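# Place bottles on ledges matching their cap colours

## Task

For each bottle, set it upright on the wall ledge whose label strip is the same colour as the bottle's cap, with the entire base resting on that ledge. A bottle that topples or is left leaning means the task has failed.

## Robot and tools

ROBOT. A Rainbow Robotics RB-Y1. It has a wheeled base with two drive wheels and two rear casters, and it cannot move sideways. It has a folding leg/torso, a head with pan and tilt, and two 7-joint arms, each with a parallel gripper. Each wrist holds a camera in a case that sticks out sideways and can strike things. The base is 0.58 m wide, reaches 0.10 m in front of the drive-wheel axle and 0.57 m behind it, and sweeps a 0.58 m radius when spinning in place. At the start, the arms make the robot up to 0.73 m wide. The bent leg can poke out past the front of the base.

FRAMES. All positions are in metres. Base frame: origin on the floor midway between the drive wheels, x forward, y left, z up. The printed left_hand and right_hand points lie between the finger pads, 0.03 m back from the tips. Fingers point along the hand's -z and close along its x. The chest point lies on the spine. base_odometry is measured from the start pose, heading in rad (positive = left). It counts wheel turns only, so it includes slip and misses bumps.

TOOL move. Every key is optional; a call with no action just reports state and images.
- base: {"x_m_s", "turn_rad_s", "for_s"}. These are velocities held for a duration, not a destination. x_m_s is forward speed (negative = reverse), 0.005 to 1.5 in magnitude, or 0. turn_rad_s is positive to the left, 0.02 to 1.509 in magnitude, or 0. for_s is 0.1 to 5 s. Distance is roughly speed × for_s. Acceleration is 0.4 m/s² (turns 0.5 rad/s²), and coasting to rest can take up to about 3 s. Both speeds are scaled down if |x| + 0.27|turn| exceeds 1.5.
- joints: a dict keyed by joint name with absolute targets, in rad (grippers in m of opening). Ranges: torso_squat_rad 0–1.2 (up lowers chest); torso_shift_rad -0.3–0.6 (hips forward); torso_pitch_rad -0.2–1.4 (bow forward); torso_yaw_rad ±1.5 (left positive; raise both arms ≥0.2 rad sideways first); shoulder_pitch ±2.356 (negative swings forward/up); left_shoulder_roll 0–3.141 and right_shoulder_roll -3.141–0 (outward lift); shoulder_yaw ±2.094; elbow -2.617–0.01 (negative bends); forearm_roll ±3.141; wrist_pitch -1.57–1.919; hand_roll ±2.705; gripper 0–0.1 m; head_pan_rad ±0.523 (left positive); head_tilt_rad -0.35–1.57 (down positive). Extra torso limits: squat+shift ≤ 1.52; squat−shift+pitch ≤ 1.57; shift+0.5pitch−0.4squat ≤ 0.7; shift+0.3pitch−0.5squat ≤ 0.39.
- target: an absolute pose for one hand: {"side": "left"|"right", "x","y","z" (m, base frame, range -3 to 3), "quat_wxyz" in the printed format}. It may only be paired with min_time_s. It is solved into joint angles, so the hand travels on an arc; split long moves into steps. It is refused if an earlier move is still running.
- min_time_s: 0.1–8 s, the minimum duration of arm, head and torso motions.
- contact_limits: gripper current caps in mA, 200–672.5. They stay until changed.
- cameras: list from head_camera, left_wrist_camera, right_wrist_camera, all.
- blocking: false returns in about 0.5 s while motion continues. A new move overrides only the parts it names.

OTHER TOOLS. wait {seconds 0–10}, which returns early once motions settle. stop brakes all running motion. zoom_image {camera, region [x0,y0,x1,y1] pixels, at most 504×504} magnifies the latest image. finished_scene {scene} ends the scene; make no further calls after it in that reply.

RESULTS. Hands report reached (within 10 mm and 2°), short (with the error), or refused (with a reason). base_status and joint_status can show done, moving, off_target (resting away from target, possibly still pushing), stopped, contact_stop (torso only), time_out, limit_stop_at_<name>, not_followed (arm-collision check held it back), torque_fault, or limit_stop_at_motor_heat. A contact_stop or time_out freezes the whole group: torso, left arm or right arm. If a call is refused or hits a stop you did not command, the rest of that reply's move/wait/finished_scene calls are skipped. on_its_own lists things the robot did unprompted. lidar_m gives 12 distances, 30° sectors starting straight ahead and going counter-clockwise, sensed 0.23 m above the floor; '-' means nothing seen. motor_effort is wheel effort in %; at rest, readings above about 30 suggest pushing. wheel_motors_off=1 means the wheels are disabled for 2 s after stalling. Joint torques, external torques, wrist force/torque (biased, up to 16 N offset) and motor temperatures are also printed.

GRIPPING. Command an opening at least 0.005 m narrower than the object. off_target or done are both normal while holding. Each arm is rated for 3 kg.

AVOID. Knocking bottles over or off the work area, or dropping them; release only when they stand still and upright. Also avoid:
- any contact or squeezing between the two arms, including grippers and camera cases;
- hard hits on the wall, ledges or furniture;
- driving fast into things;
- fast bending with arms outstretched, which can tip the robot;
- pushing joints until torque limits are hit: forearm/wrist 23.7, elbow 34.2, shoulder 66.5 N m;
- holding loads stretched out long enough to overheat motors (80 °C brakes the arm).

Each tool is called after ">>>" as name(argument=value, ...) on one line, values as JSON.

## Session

>>> move(joints={"head_tilt_rad": 0.3}, min_time_s=0.3, cameras=["head_camera"])

Scene clock: 0.60 s.
Joint torques (N m): left_arm=[-2.43 1.12 -0.52 -1.64 -0.2 -0.71 0.25] | right_arm=[-1.53 -1.39 0.52 0.61 -0.03 -0.26 -0.28]
External joint torques (N m): left_arm=[-0.16 0.69 -0.55 -0.24 -0.21 -0.1 0.26] | right_arm=[-0.04 0.13 0.58 0.62 -0.06 0.06 -0.29]
Motor temperatures (°C): left_arm=[34 38 32 38 34 42 39] | right_arm=[33 35 34 34 35 33 43]
Wrist force (N): left_arm=[-0.5 1.3 -5.0] | right_arm=[1.9 -1.1 -6.0]
Wrist torque (N m): left_arm=[-0.26 0.04 -0.04] | right_arm=[0.12 -0.01 -0.19]
Wrist force, peak (N): left_arm=[-0.7 1.2 -5.2] | right_arm=[2.9 -1.5 -6.1]
move: done
base_odometry: x=+0.000 y=+0.000 heading=+0.000
lidar_m: 3.84 3.65 2.00 1.80 2.18 2.22 2.00 2.02 2.46 2.45 2.15 2.97
base_status: not commanded
joint_positions: torso_squat_rad=+0.350 torso_shift_rad=+0.000 torso_pitch_rad=+0.000 torso_yaw_rad=+0.000 left_shoulder_pitch_rad=+0.030 left_shoulder_roll_rad=+0.006 left_shoulder_yaw_rad=+0.025 left_elbow_rad=-0.263 left_forearm_roll_rad=-0.030 left_wrist_pitch_rad=-0.019 left_hand_roll_rad=+0.030 left_gripper_m=+0.100 right_shoulder_pitch_rad=-0.002 right_shoulder_roll_rad=-0.038 right_shoulder_yaw_rad=+0.026 right_elbow_rad=-0.118 right_forearm_roll_rad=-0.036 right_wrist_pitch_rad=-0.015 right_hand_roll_rad=+0.033 right_gripper_m=+0.100 head_pan_rad=+0.000 head_tilt_rad=+0.300
joint_status: all done
wheel_motors_off: 0
motor_effort: left_wheel=+2(2) right_wheel=-1(2)
chest: x=-0.2280 y=-0.0002 z=+1.2475 quat_wxyz=(+1.000, +0.000, +0.000, +0.000) (m; base frame)
left_hand: x=-0.1174 y=+0.2290 z=+0.5716 quat_wxyz=(+0.992, +0.006, -0.127, +0.017) (m; base frame)
right_hand: x=-0.1661 y=-0.2472 z=+0.5655 quat_wxyz=(+0.998, -0.018, -0.067, +0.013) (m; base frame)
pictures: head_camera
camera_calibration:
head_camera: T_world_to_cam=[[-0.029148, -0.999325, 0.022348, -0.0338616], [-0.260524, -0.0139897, -0.965366, 1.40225], [0.965027, -0.0339607, -0.259941, 0.518115], [0, 0, 0, 1]] pos_world=[-0.135661, 0.00337391, 1.48912]

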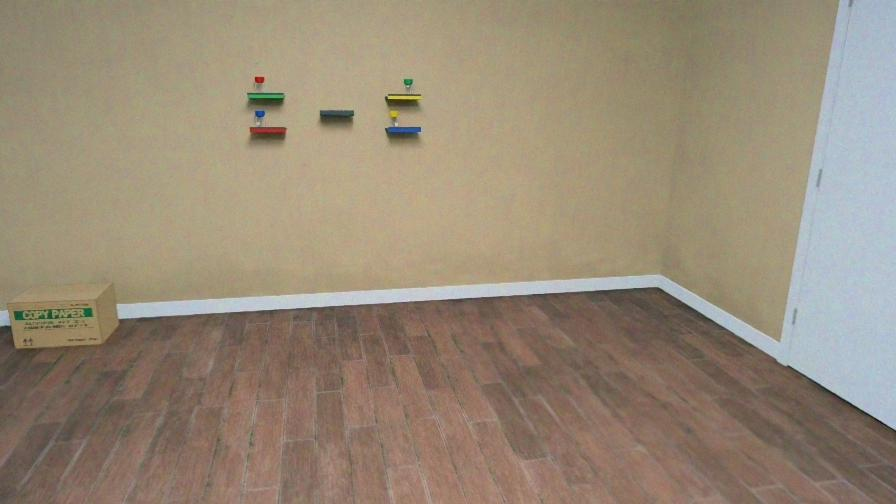

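>>> move(base={"turn_rad_s": 0.27, "for_s": 0.54})

>>> move(base={"x_m_s": 0.8, "for_s": 3.3}, joints={"torso_squat_rad": 0.0, "head_tilt_rad": 0.25, "left_shoulder_pitch_rad": -0.595, "left_shoulder_roll_rad": 1.433, "left_shoulder_yaw_rad": -0.967, "left_elbow_rad": -2.182, "left_forearm_roll_rad": -0.507, "left_wrist_pitch_rad": 0.967, "left_hand_roll_rad": 0.36, "right_shoulder_pitch_rad": -0.176, "right_shoulder_roll_rad": -1.431, "right_shoulder_yaw_rad": -0.203, "right_elbow_rad": -2.16, "right_forearm_roll_rad": -0.537, "right_wrist_pitch_rad": 0.752, "right_hand_roll_rad": 0.575, "left_gripper_m": 0.09, "right_gripper_m": 0.09}, min_time_s=3, cameras=["all"])

Scene clock: 5.53 s.
Joint torques (N m): left_arm=[-2.26 1.48 -0.42 -1.58 -0.02 -0.74 0.26] | right_arm=[-0.98 -0.93 0.47 0.32 0.04 -0.37 -0.09]
External joint torques (N m): left_arm=[0 1.05 -0.45 -0.18 -0.02 -0.13 0.28] | right_arm=[0.51 0.59 0.53 0.33 0.01 -0.05 -0.09]
Wrist force (N): left_arm=[-0.7 1.2 -5.0] | right_arm=[2.6 -1.4 -5.8]
Wrist torque (N m): left_arm=[-0.25 0.01 -0.02] | right_arm=[0.13 0.09 -0.19]
Wrist force, peak (N): left_arm=[-0.6 1.2 -5.4] | right_arm=[3.0 -1.2 -6.0]
move: done
base_odometry: x=+0.000 y=+0.000 heading=+0.142
lidar_m: 3.84 2.73 2.01 1.80 2.23 2.09 2.00 2.07 2.57 2.46 2.14 3.35
base_status: done (sent for 0.53 of 0.53 s)
joint_positions: torso_squat_rad=+0.350 torso_shift_rad=+0.000 torso_pitch_rad=+0.000 torso_yaw_rad=+0.000 left_shoulder_pitch_rad=+0.030 left_shoulder_roll_rad=+0.006 left_shoulder_yaw_rad=+0.025 left_elbow_rad=-0.263 left_forearm_roll_rad=-0.030 left_wrist_pitch_rad=-0.019 left_hand_roll_rad=+0.030 left_gripper_m=+0.100 right_shoulder_pitch_rad=-0.002 right_shoulder_roll_rad=-0.038 right_shoulder_yaw_rad=+0.026 right_elbow_rad=-0.118 right_forearm_roll_rad=-0.036 right_wrist_pitch_rad=-0.015 right_hand_roll_rad=+0.033 right_gripper_m=+0.100 head_pan_rad=+0.000 head_tilt_rad=+0.300
joint_status: not commanded
wheel_motors_off: 0
motor_effort: left_wheel=-1(26) right_wheel=+0(19)
chest: x=-0.2280 y=-0.0002 z=+1.2475 quat_wxyz=(+1.000, +0.000, +0.000, +0.000) (m; base frame)
left_hand: x=-0.1174 y=+0.2290 z=+0.5717 quat_wxyz=(+0.992, +0.006, -0.127, +0.017) (m; base frame)
right_hand: x=-0.1661 y=-0.2472 z=+0.5655 quat_wxyz=(+0.998, -0.018, -0.067, +0.013) (m; base frame)
pictures: none

Scene clock: 11.00 s.
Joint torques (N m): left_arm=[-13.7 13.56 9.31 -2.97 -1.53 0.77 0.43] | right_arm=[-11.5 -17.45 -9.84 -0.36 1.06 -0.83 0.17]
External joint torques (N m): left_arm=[-0.24 1.41 -1.59 -0.93 -0.01 0.05 0.41] | right_arm=[-0.35 -2.21 0.78 -0.3 -0.11 0.24 0.18]
Wrist force (N): left_arm=[1.2 -5.3 1.1] | right_arm=[3.4 4.5 0.5]
Wrist torque (N m): left_arm=[0.24 0.15 -0.11] | right_arm=[-0.23 0.10 -0.27]
Wrist force, peak (N): left_arm=[1.1 -5.7 0.8] | right_arm=[3.5 5.6 1.1]
move: done
base_odometry: x=+2.614 y=+0.374 heading=+0.142
lidar_m: 1.22 1.25 1.54 1.90 1.91 2.93 4.63 3.50 2.46 2.34 1.80 1.28
base_status: done (sent for 3.3 of 3.3 s)
joint_positions: torso_squat_rad=+0.000 torso_shift_rad=+0.000 torso_pitch_rad=+0.000 torso_yaw_rad=+0.000 left_shoulder_pitch_rad=-0.595 left_shoulder_roll_rad=+1.433 left_shoulder_yaw_rad=-0.967 left_elbow_rad=-2.182 left_forearm_roll_rad=-0.507 left_wrist_pitch_rad=+0.967 left_hand_roll_rad=+0.360 left_gripper_m=+0.090 right_shoulder_pitch_rad=-0.176 right_shoulder_roll_rad=-1.431 right_shoulder_yaw_rad=-0.203 right_elbow_rad=-2.160 right_forearm_roll_rad=-0.537 right_wrist_pitch_rad=+0.752 right_hand_roll_rad=+0.575 right_gripper_m=+0.090 head_pan_rad=+0.000 head_tilt_rad=+0.250
joint_status: all done
wheel_motors_off: 0
motor_effort: left_wheel=+1(34) right_wheel=-4(34)
chest: x=-0.2280 y=-0.0002 z=+1.2899 quat_wxyz=(+1.000, +0.000, +0.000, +0.000) (m; base frame)
left_hand: x=+0.2701 y=+0.3005 z=+1.2577 quat_wxyz=(+0.500, +0.501, -0.499, -0.500) (m; base frame)
right_hand: x=+0.2594 y=-0.3702 z=+1.4420 quat_wxyz=(+0.500, -0.500, -0.500, +0.500) (m; base frame)
pictures: head_camera, left_wrist_camera, right_wrist_camera
camera_calibration:
head_camera: T_world_to_cam=[[-0.0302276, -0.999325, 0.0208673, -0.032926], [-0.211871, -0.0139965, -0.977197, 1.47089], [0.97683, -0.0339595, -0.211305, 0.459082], [0, 0, 0, 1]] pos_world=[-0.137801, 0.00327392, 1.53505]
left_wrist_camera: T_world_to_cam=[[-0.0345822, -0.999378, -0.0068412, 0.317139], [-0.466969, 0.0222102, -0.883995, 1.25858], [0.883597, -0.0273758, -0.467447, 0.431701], [0, 0, 0, 1]] pos_world=[0.217234, 0.300807, 1.31654]
right_wrist_camera: T_world_to_cam=[[-0.0168416, -0.998541, 0.0512972, -0.444059], [-0.496203, -0.0361938, -0.867452, 1.39322], [0.868043, -0.0400631, -0.49487, 0.545859], [0, 0, 0, 1]] pos_world=[0.21001, -0.371117, 1.50146]

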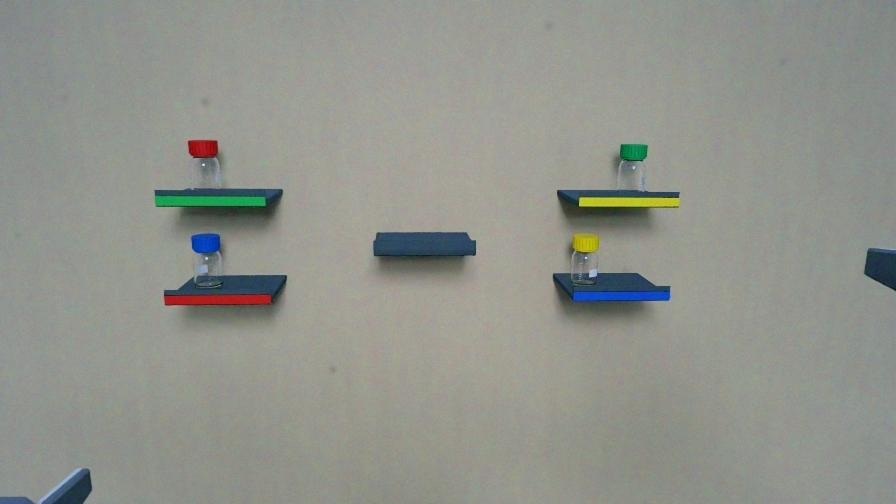

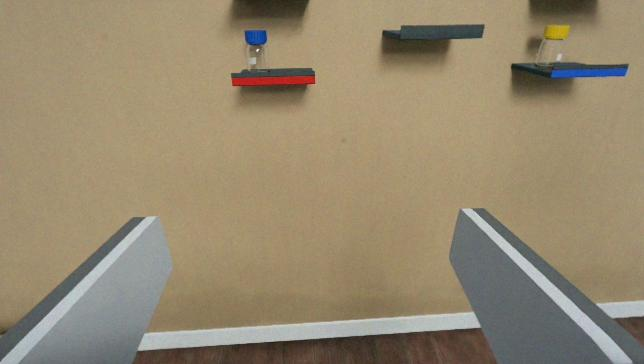

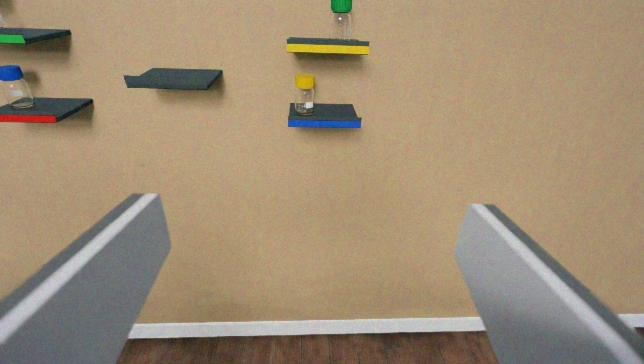

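>>> zoom_image(camera="head_camera", region=[140, 120, 300, 320])

>>> zoom_image(camera="head_camera", region=[540, 120, 700, 320])

>>> zoom_image(camera="head_camera", region=[360, 220, 490, 270])

Scaled by 2.520 from the camera's 896x504 image, which has a finer 1280x720 frame.

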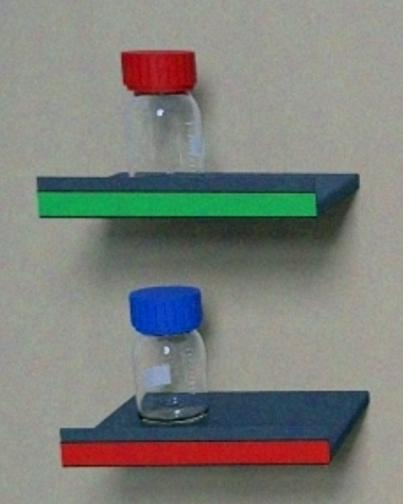

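Scaled by 2.520 from the camera's 896x504 image, which has a finer 1280x720 frame.

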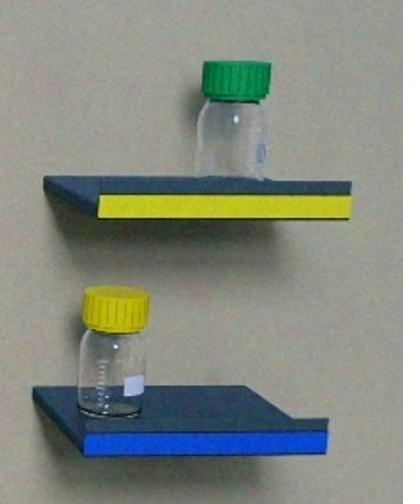

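Scaled by 3.877 from the camera's 896x504 image, which has a finer 1280x720 frame.

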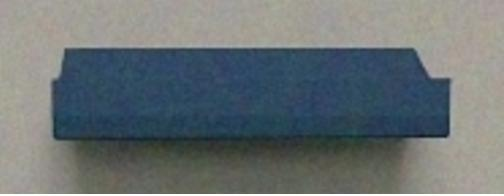

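>>> move(base={"turn_rad_s": 0.1, "for_s": 0.43})

>>> move(base={"x_m_s": 0.4, "for_s": 1.75}, joints={"head_tilt_rad": 0.3}, cameras=["all"])

Scene clock: 16.87 s.
Joint torques (N m): left_arm=[-13.85 13.69 9.49 -2.7 -1.51 0.56 0.59] | right_arm=[-11.74 -17.35 -10.08 -0.34 0.84 -1.02 -0.01]
External joint torques (N m): left_arm=[-0.39 1.54 -1.41 -0.66 0.01 -0.16 0.58] | right_arm=[-0.59 -2.11 0.54 -0.27 -0.33 0.06 0]
Wrist force (N): left_arm=[1.1 -5.4 0.8] | right_arm=[3.2 4.2 0.9]
Wrist torque (N m): left_arm=[0.25 0.15 -0.10] | right_arm=[-0.20 0.10 -0.29]
Wrist force, peak (N): left_arm=[1.1 -5.6 1.0] | right_arm=[4.2 5.1 1.0]
move: done
base_odometry: x=+2.614 y=+0.374 heading=+0.185
lidar_m: 1.21 1.26 1.53 1.90 1.92 2.93 4.62 2.75 2.43 2.34 1.72 1.26
base_status: done (sent for 0.43 of 0.43 s)
joint_positions: torso_squat_rad=+0.000 torso_shift_rad=+0.000 torso_pitch_rad=+0.000 torso_yaw_rad=+0.000 left_shoulder_pitch_rad=-0.595 left_shoulder_roll_rad=+1.433 left_shoulder_yaw_rad=-0.967 left_elbow_rad=-2.182 left_forearm_roll_rad=-0.507 left_wrist_pitch_rad=+0.967 left_hand_roll_rad=+0.360 left_gripper_m=+0.090 right_shoulder_pitch_rad=-0.176 right_shoulder_roll_rad=-1.431 right_shoulder_yaw_rad=-0.203 right_elbow_rad=-2.160 right_forearm_roll_rad=-0.537 right_wrist_pitch_rad=+0.752 right_hand_roll_rad=+0.575 right_gripper_m=+0.090 head_pan_rad=+0.000 head_tilt_rad=+0.250
joint_status: not commanded
wheel_motors_off: 0
motor_effort: left_wheel=-7(32) right_wheel=+2(26)
chest: x=-0.2280 y=-0.0002 z=+1.2899 quat_wxyz=(+1.000, +0.000, +0.000, +0.000) (m; base frame)
left_hand: x=+0.2701 y=+0.3005 z=+1.2577 quat_wxyz=(+0.500, +0.501, -0.499, -0.500) (m; base frame)
right_hand: x=+0.2593 y=-0.3702 z=+1.4420 quat_wxyz=(+0.500, -0.500, -0.500, +0.500) (m; base frame)
pictures: none

Scene clock: 20.10 s.
Joint torques (N m): left_arm=[-13.95 13.4 9.87 -2.65 -1.41 0.66 0.47] | right_arm=[-11.16 -17.12 -10.31 -0.11 1.17 -0.83 0]
External joint torques (N m): left_arm=[-0.49 1.25 -1.04 -0.62 0.11 -0.06 0.45] | right_arm=[-0.01 -1.88 0.32 -0.05 -0.01 0.25 0.01]
Wrist force (N): left_arm=[0.8 -5.3 0.8] | right_arm=[3.2 4.1 0.6]
Wrist torque (N m): left_arm=[0.21 0.11 -0.09] | right_arm=[-0.20 0.08 -0.28]
Wrist force, peak (N): left_arm=[1.0 -5.8 1.1] | right_arm=[4.0 5.1 1.2]
move: done
base_odometry: x=+3.308 y=+0.504 heading=+0.185
lidar_m: 0.51 0.54 0.74 1.30 2.07 3.01 5.33 2.98 2.46 1.98 0.74 0.54
base_status: done (sent for 1.77 of 1.77 s)
joint_positions: torso_squat_rad=+0.000 torso_shift_rad=+0.000 torso_pitch_rad=+0.000 torso_yaw_rad=+0.000 left_shoulder_pitch_rad=-0.595 left_shoulder_roll_rad=+1.433 left_shoulder_yaw_rad=-0.967 left_elbow_rad=-2.182 left_forearm_roll_rad=-0.507 left_wrist_pitch_rad=+0.967 left_hand_roll_rad=+0.360 left_gripper_m=+0.090 right_shoulder_pitch_rad=-0.176 right_shoulder_roll_rad=-1.431 right_shoulder_yaw_rad=-0.203 right_elbow_rad=-2.160 right_forearm_roll_rad=-0.537 right_wrist_pitch_rad=+0.752 right_hand_roll_rad=+0.575 right_gripper_m=+0.090 head_pan_rad=+0.000 head_tilt_rad=+0.300
joint_status: all done
wheel_motors_off: 0
motor_effort: left_wheel=+0(32) right_wheel=-2(24)
chest: x=-0.2280 y=-0.0002 z=+1.2899 quat_wxyz=(+1.000, +0.000, +0.000, +0.000) (m; base frame)
left_hand: x=+0.2701 y=+0.3005 z=+1.2577 quat_wxyz=(+0.500, +0.501, -0.499, -0.500) (m; base frame)
right_hand: x=+0.2594 y=-0.3702 z=+1.4420 quat_wxyz=(+0.500, -0.500, -0.500, +0.500) (m; base frame)
pictures: head_camera, left_wrist_camera, right_wrist_camera
camera_calibration:
head_camera: T_world_to_cam=[[-0.0291465, -0.999325, 0.0223531, -0.0349167], [-0.260524, -0.013995, -0.965366, 1.44318], [0.965027, -0.0339606, -0.259941, 0.529133], [0, 0, 0, 1]] pos_world=[-0.135661, 0.00327392, 1.53152]
left_wrist_camera: T_world_to_cam=[[-0.0345827, -0.999378, -0.00683284, 0.317228], [-0.467089, 0.0222067, -0.883932, 1.25852], [0.883534, -0.0273772, -0.467566, 0.431876], [0, 0, 0, 1]] pos_world=[0.217233, 0.300907, 1.31654]
right_wrist_camera: T_world_to_cam=[[-0.0167924, -0.998538, 0.0513841, -0.444197], [-0.496204, -0.0362936, -0.867447, 1.39322], [0.868044, -0.0400635, -0.494869, 0.545771], [0, 0, 0, 1]] pos_world=[0.21011, -0.371117, 1.50146]

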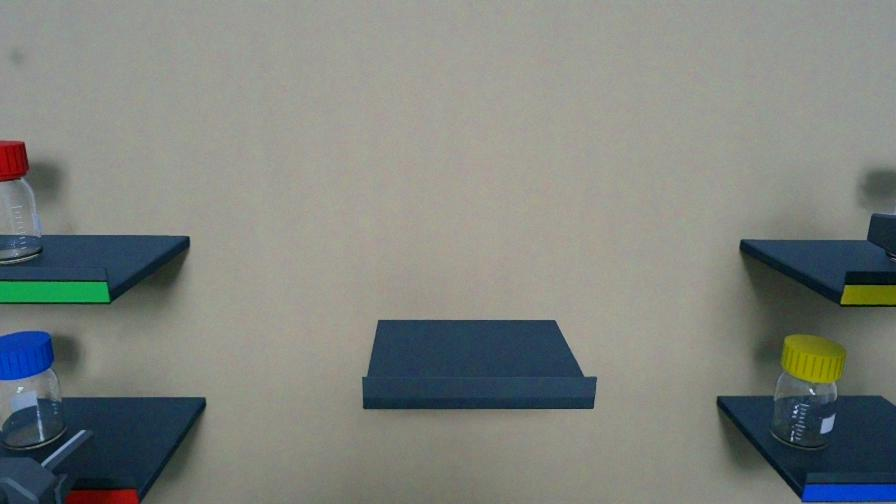

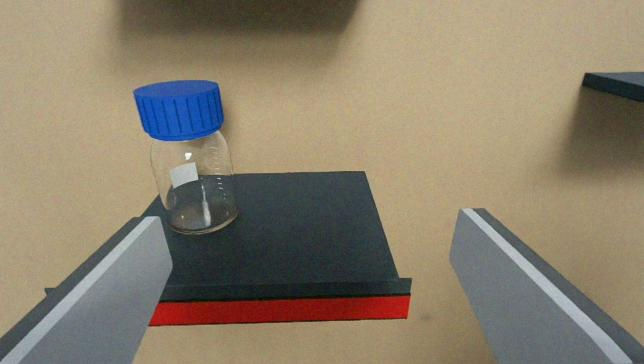

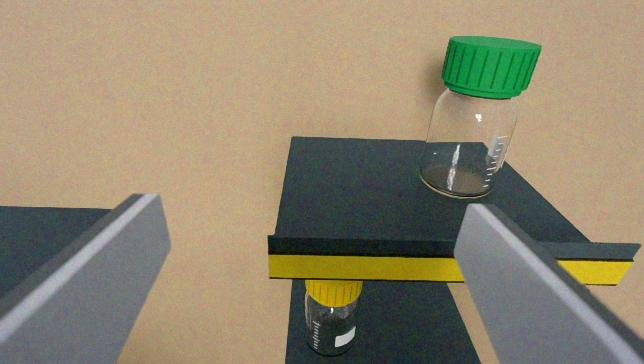

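>>> zoom_image(camera="right_wrist_camera", region=[240, 20, 640, 300])

>>> zoom_image(camera="left_wrist_camera", region=[120, 60, 420, 330])

Scaled by 1.260 from the camera's 644x364 image, which has a finer 1265x715 frame.

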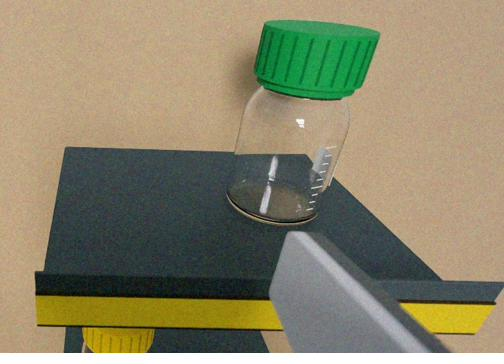

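Scaled by 1.680 from the camera's 644x364 image, which has a finer 1265x715 frame.

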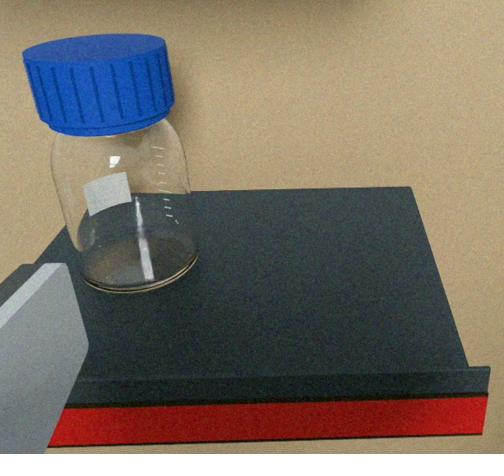

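>>> move(target={"side": "right", "x": 0.33, "y": -0.4945, "z": 1.432, "quat_wxyz": [0.5, -0.5, -0.5, 0.5]}, cameras=["right_wrist_camera"])

>>> zoom_image(camera="right_wrist_camera", region=[180, 20, 480, 320])

Scene clock: 24.67 s.
Joint torques (N m): left_arm=[-13.83 13.14 9.89 -2.43 -1.56 0.6 0.45] | right_arm=[-14.23 -20.92 -9.32 -0.49 0.61 -1.38 -0.2]
External joint torques (N m): left_arm=[-0.37 0.99 -1.01 -0.4 -0.05 -0.12 0.43] | right_arm=[-0.23 -1.72 2.44 -0.16 0.27 0.38 -0.19]
Wrist force (N): left_arm=[0.9 -5.2 0.9] | right_arm=[3.4 4.6 0.5]
Wrist torque (N m): left_arm=[0.20 0.10 -0.11] | right_arm=[-0.23 0.15 -0.28]
Wrist force, peak (N): left_arm=[0.4 -5.7 0.8] | right_arm=[2.9 6.2 1.4]
move: done
base_odometry: x=+3.308 y=+0.504 heading=+0.185
lidar_m: 0.51 0.53 0.74 1.30 2.06 3.01 5.32 2.98 2.46 1.99 0.73 0.54
base_status: not commanded
joint_positions: torso_squat_rad=+0.000 torso_shift_rad=+0.000 torso_pitch_rad=+0.000 torso_yaw_rad=+0.000 left_shoulder_pitch_rad=-0.595 left_shoulder_roll_rad=+1.433 left_shoulder_yaw_rad=-0.967 left_elbow_rad=-2.182 left_forearm_roll_rad=-0.507 left_wrist_pitch_rad=+0.967 left_hand_roll_rad=+0.360 left_gripper_m=+0.090 right_shoulder_pitch_rad=-0.463 right_shoulder_roll_rad=-1.549 right_shoulder_yaw_rad=+0.230 right_elbow_rad=-1.505 right_forearm_roll_rad=-1.093 right_wrist_pitch_rad=+0.226 right_hand_roll_rad=+1.103 right_gripper_m=+0.090 head_pan_rad=+0.000 head_tilt_rad=+0.300
joint_status: all done
wheel_motors_off: 0
motor_effort: left_wheel=+1(2) right_wheel=-3(4)
chest: x=-0.2280 y=-0.0002 z=+1.2899 quat_wxyz=(+1.000, +0.000, +0.000, +0.000) (m; base frame)
left_hand: x=+0.2701 y=+0.3005 z=+1.2577 quat_wxyz=(+0.500, +0.501, -0.499, -0.500) (m; base frame)
right_hand: x=+0.3298 y=-0.4949 z=+1.4322 quat_wxyz=(+0.501, -0.502, -0.499, +0.498) (m; base frame)
right_hand_status: reached (checked arc, planned for 0.9 s): 0 mm and 0.3 deg off.
pictures: right_wrist_camera
camera_calibration:
right_wrist_camera: T_world_to_cam=[[-0.0216525, -0.998462, 0.051043, -0.564825], [-0.494551, -0.0336742, -0.868496, 1.41726], [0.868879, -0.0440485, -0.493062, 0.470006], [0, 0, 0, 1]] pos_world=[0.280302, -0.495528, 1.49146]

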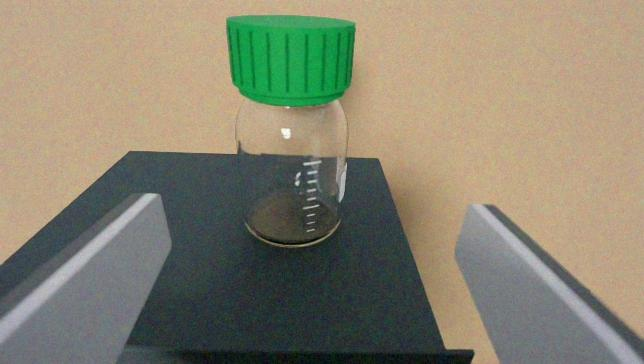

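Scaled by 1.680 from the camera's 644x364 image, which has a finer 1265x715 frame.

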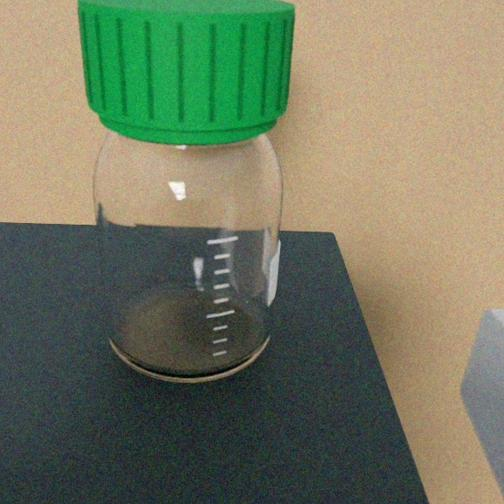

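>>> move(target={"side": "right", "x": 0.424, "y": -0.491, "z": 1.434, "quat_wxyz": [0.5, -0.5, -0.5, 0.5]})

>>> move(joints={"right_gripper_m": 0.04}, cameras=["right_wrist_camera"])

>>> move(target={"side": "right", "x": 0.424, "y": -0.491, "z": 1.472, "quat_wxyz": [0.5, -0.5, -0.5, 0.5]})

>>> move(target={"side": "right", "x": 0.26, "y": -0.42, "z": 1.468, "quat_wxyz": [0.5, -0.5, -0.5, 0.5]})

>>> move(target={"side": "right", "x": 0.225, "y": -0.24, "z": 1.42, "quat_wxyz": [0.5, -0.5, -0.5, 0.5]}, cameras=["head_camera", "right_wrist_camera"])

Scene clock: 26.83 s.
Joint torques (N m): left_arm=[-13.8 13.03 9.67 -2.45 -1.42 0.66 0.41] | right_arm=[-20.83 -18.28 -6.49 -3.61 0.19 -1.75 -0.24]
External joint torques (N m): left_arm=[-0.34 0.88 -1.23 -0.41 0.09 -0.06 0.4] | right_arm=[-0.32 -2.81 1.59 0.79 0.2 0.15 -0.23]
Wrist force (N): left_arm=[1.1 -5.1 0.9] | right_arm=[3.5 4.6 0.5]
Wrist torque (N m): left_arm=[0.20 0.15 -0.10] | right_arm=[-0.23 0.12 -0.28]
Wrist force, peak (N): left_arm=[0.7 -5.8 0.9] | right_arm=[3.7 6.6 0.5]
move: done
base_odometry: x=+3.308 y=+0.504 heading=+0.185
lidar_m: 0.51 0.53 0.75 1.30 2.06 3.01 5.33 2.99 2.45 1.99 0.74 0.54
base_status: not commanded
joint_positions: torso_squat_rad=+0.000 torso_shift_rad=+0.000 torso_pitch_rad=+0.000 torso_yaw_rad=+0.000 left_shoulder_pitch_rad=-0.595 left_shoulder_roll_rad=+1.433 left_shoulder_yaw_rad=-0.967 left_elbow_rad=-2.182 left_forearm_roll_rad=-0.507 left_wrist_pitch_rad=+0.967 left_hand_roll_rad=+0.360 left_gripper_m=+0.090 right_shoulder_pitch_rad=-0.999 right_shoulder_roll_rad=-1.167 right_shoulder_yaw_rad=+0.396 right_elbow_rad=-0.938 right_forearm_roll_rad=-1.450 right_wrist_pitch_rad=+0.361 right_hand_roll_rad=+1.838 right_gripper_m=+0.090 head_pan_rad=+0.000 head_tilt_rad=+0.300
joint_status: all done
wheel_motors_off: 0
motor_effort: left_wheel=+2(3) right_wheel=-2(3)
chest: x=-0.2280 y=-0.0002 z=+1.2899 quat_wxyz=(+1.000, +0.000, +0.000, +0.000) (m; base frame)
left_hand: x=+0.2701 y=+0.3005 z=+1.2577 quat_wxyz=(+0.500, +0.501, -0.499, -0.500) (m; base frame)
right_hand: x=+0.4238 y=-0.4904 z=+1.4343 quat_wxyz=(+0.504, -0.504, -0.497, +0.495) (m; base frame)
right_hand_status: reached (checked arc, planned for 0.9 s): 1 mm and 0.9 deg off.
pictures: none

Scene clock: 27.90 s.
Joint torques (N m): left_arm=[-13.77 13.48 9.71 -2.24 -1.51 0.61 0.44] | right_arm=[-20.31 -17.61 -6.28 -3.75 0.13 -1.9 -0.23]
External joint torques (N m): left_arm=[-0.32 1.34 -1.2 -0.21 0 -0.11 0.43] | right_arm=[0.2 -2.14 1.8 0.65 0.13 0.01 -0.22]
Wrist force (N): left_arm=[1.1 -5.2 0.8] | right_arm=[3.4 5.6 0.7]
Wrist torque (N m): left_arm=[0.21 0.15 -0.10] | right_arm=[-0.24 0.09 -0.28]
Wrist force, peak (N): left_arm=[1.0 -5.6 0.9] | right_arm=[3.2 6.0 1.5]
move: off_target
base_odometry: x=+3.308 y=+0.504 heading=+0.185
lidar_m: 0.51 0.53 0.74 1.30 2.06 3.00 5.33 2.99 2.46 1.98 0.74 0.53
base_status: not commanded
joint_positions: torso_squat_rad=+0.000 torso_shift_rad=+0.000 torso_pitch_rad=+0.000 torso_yaw_rad=+0.000 left_shoulder_pitch_rad=-0.595 left_shoulder_roll_rad=+1.433 left_shoulder_yaw_rad=-0.967 left_elbow_rad=-2.182 left_forearm_roll_rad=-0.507 left_wrist_pitch_rad=+0.967 left_hand_roll_rad=+0.360 left_gripper_m=+0.090 right_shoulder_pitch_rad=-0.999 right_shoulder_roll_rad=-1.167 right_shoulder_yaw_rad=+0.396 right_elbow_rad=-0.938 right_forearm_roll_rad=-1.450 right_wrist_pitch_rad=+0.361 right_hand_roll_rad=+1.838 right_gripper_m=+0.055 head_pan_rad=+0.000 head_tilt_rad=+0.300
joint_status: right_gripper_m off_target (ended at +0.055, target +0.040)
wheel_motors_off: 0
motor_effort: left_wheel=+2(3) right_wheel=-3(3)
chest: x=-0.2280 y=-0.0002 z=+1.2899 quat_wxyz=(+1.000, +0.000, +0.000, +0.000) (m; base frame)
left_hand: x=+0.2701 y=+0.3005 z=+1.2577 quat_wxyz=(+0.500, +0.501, -0.499, -0.500) (m; base frame)
right_hand: x=+0.4238 y=-0.4905 z=+1.4343 quat_wxyz=(+0.504, -0.504, -0.497, +0.495) (m; base frame)
pictures: right_wrist_camera
camera_calibration:
right_wrist_camera: T_world_to_cam=[[-0.0326158, -0.998225, 0.0498259, -0.551984], [-0.495732, -0.027131, -0.868052, 1.46881], [0.867863, -0.0530125, -0.493967, 0.386764], [0, 0, 0, 1]] pos_world=[0.374473, -0.490651, 1.49355]

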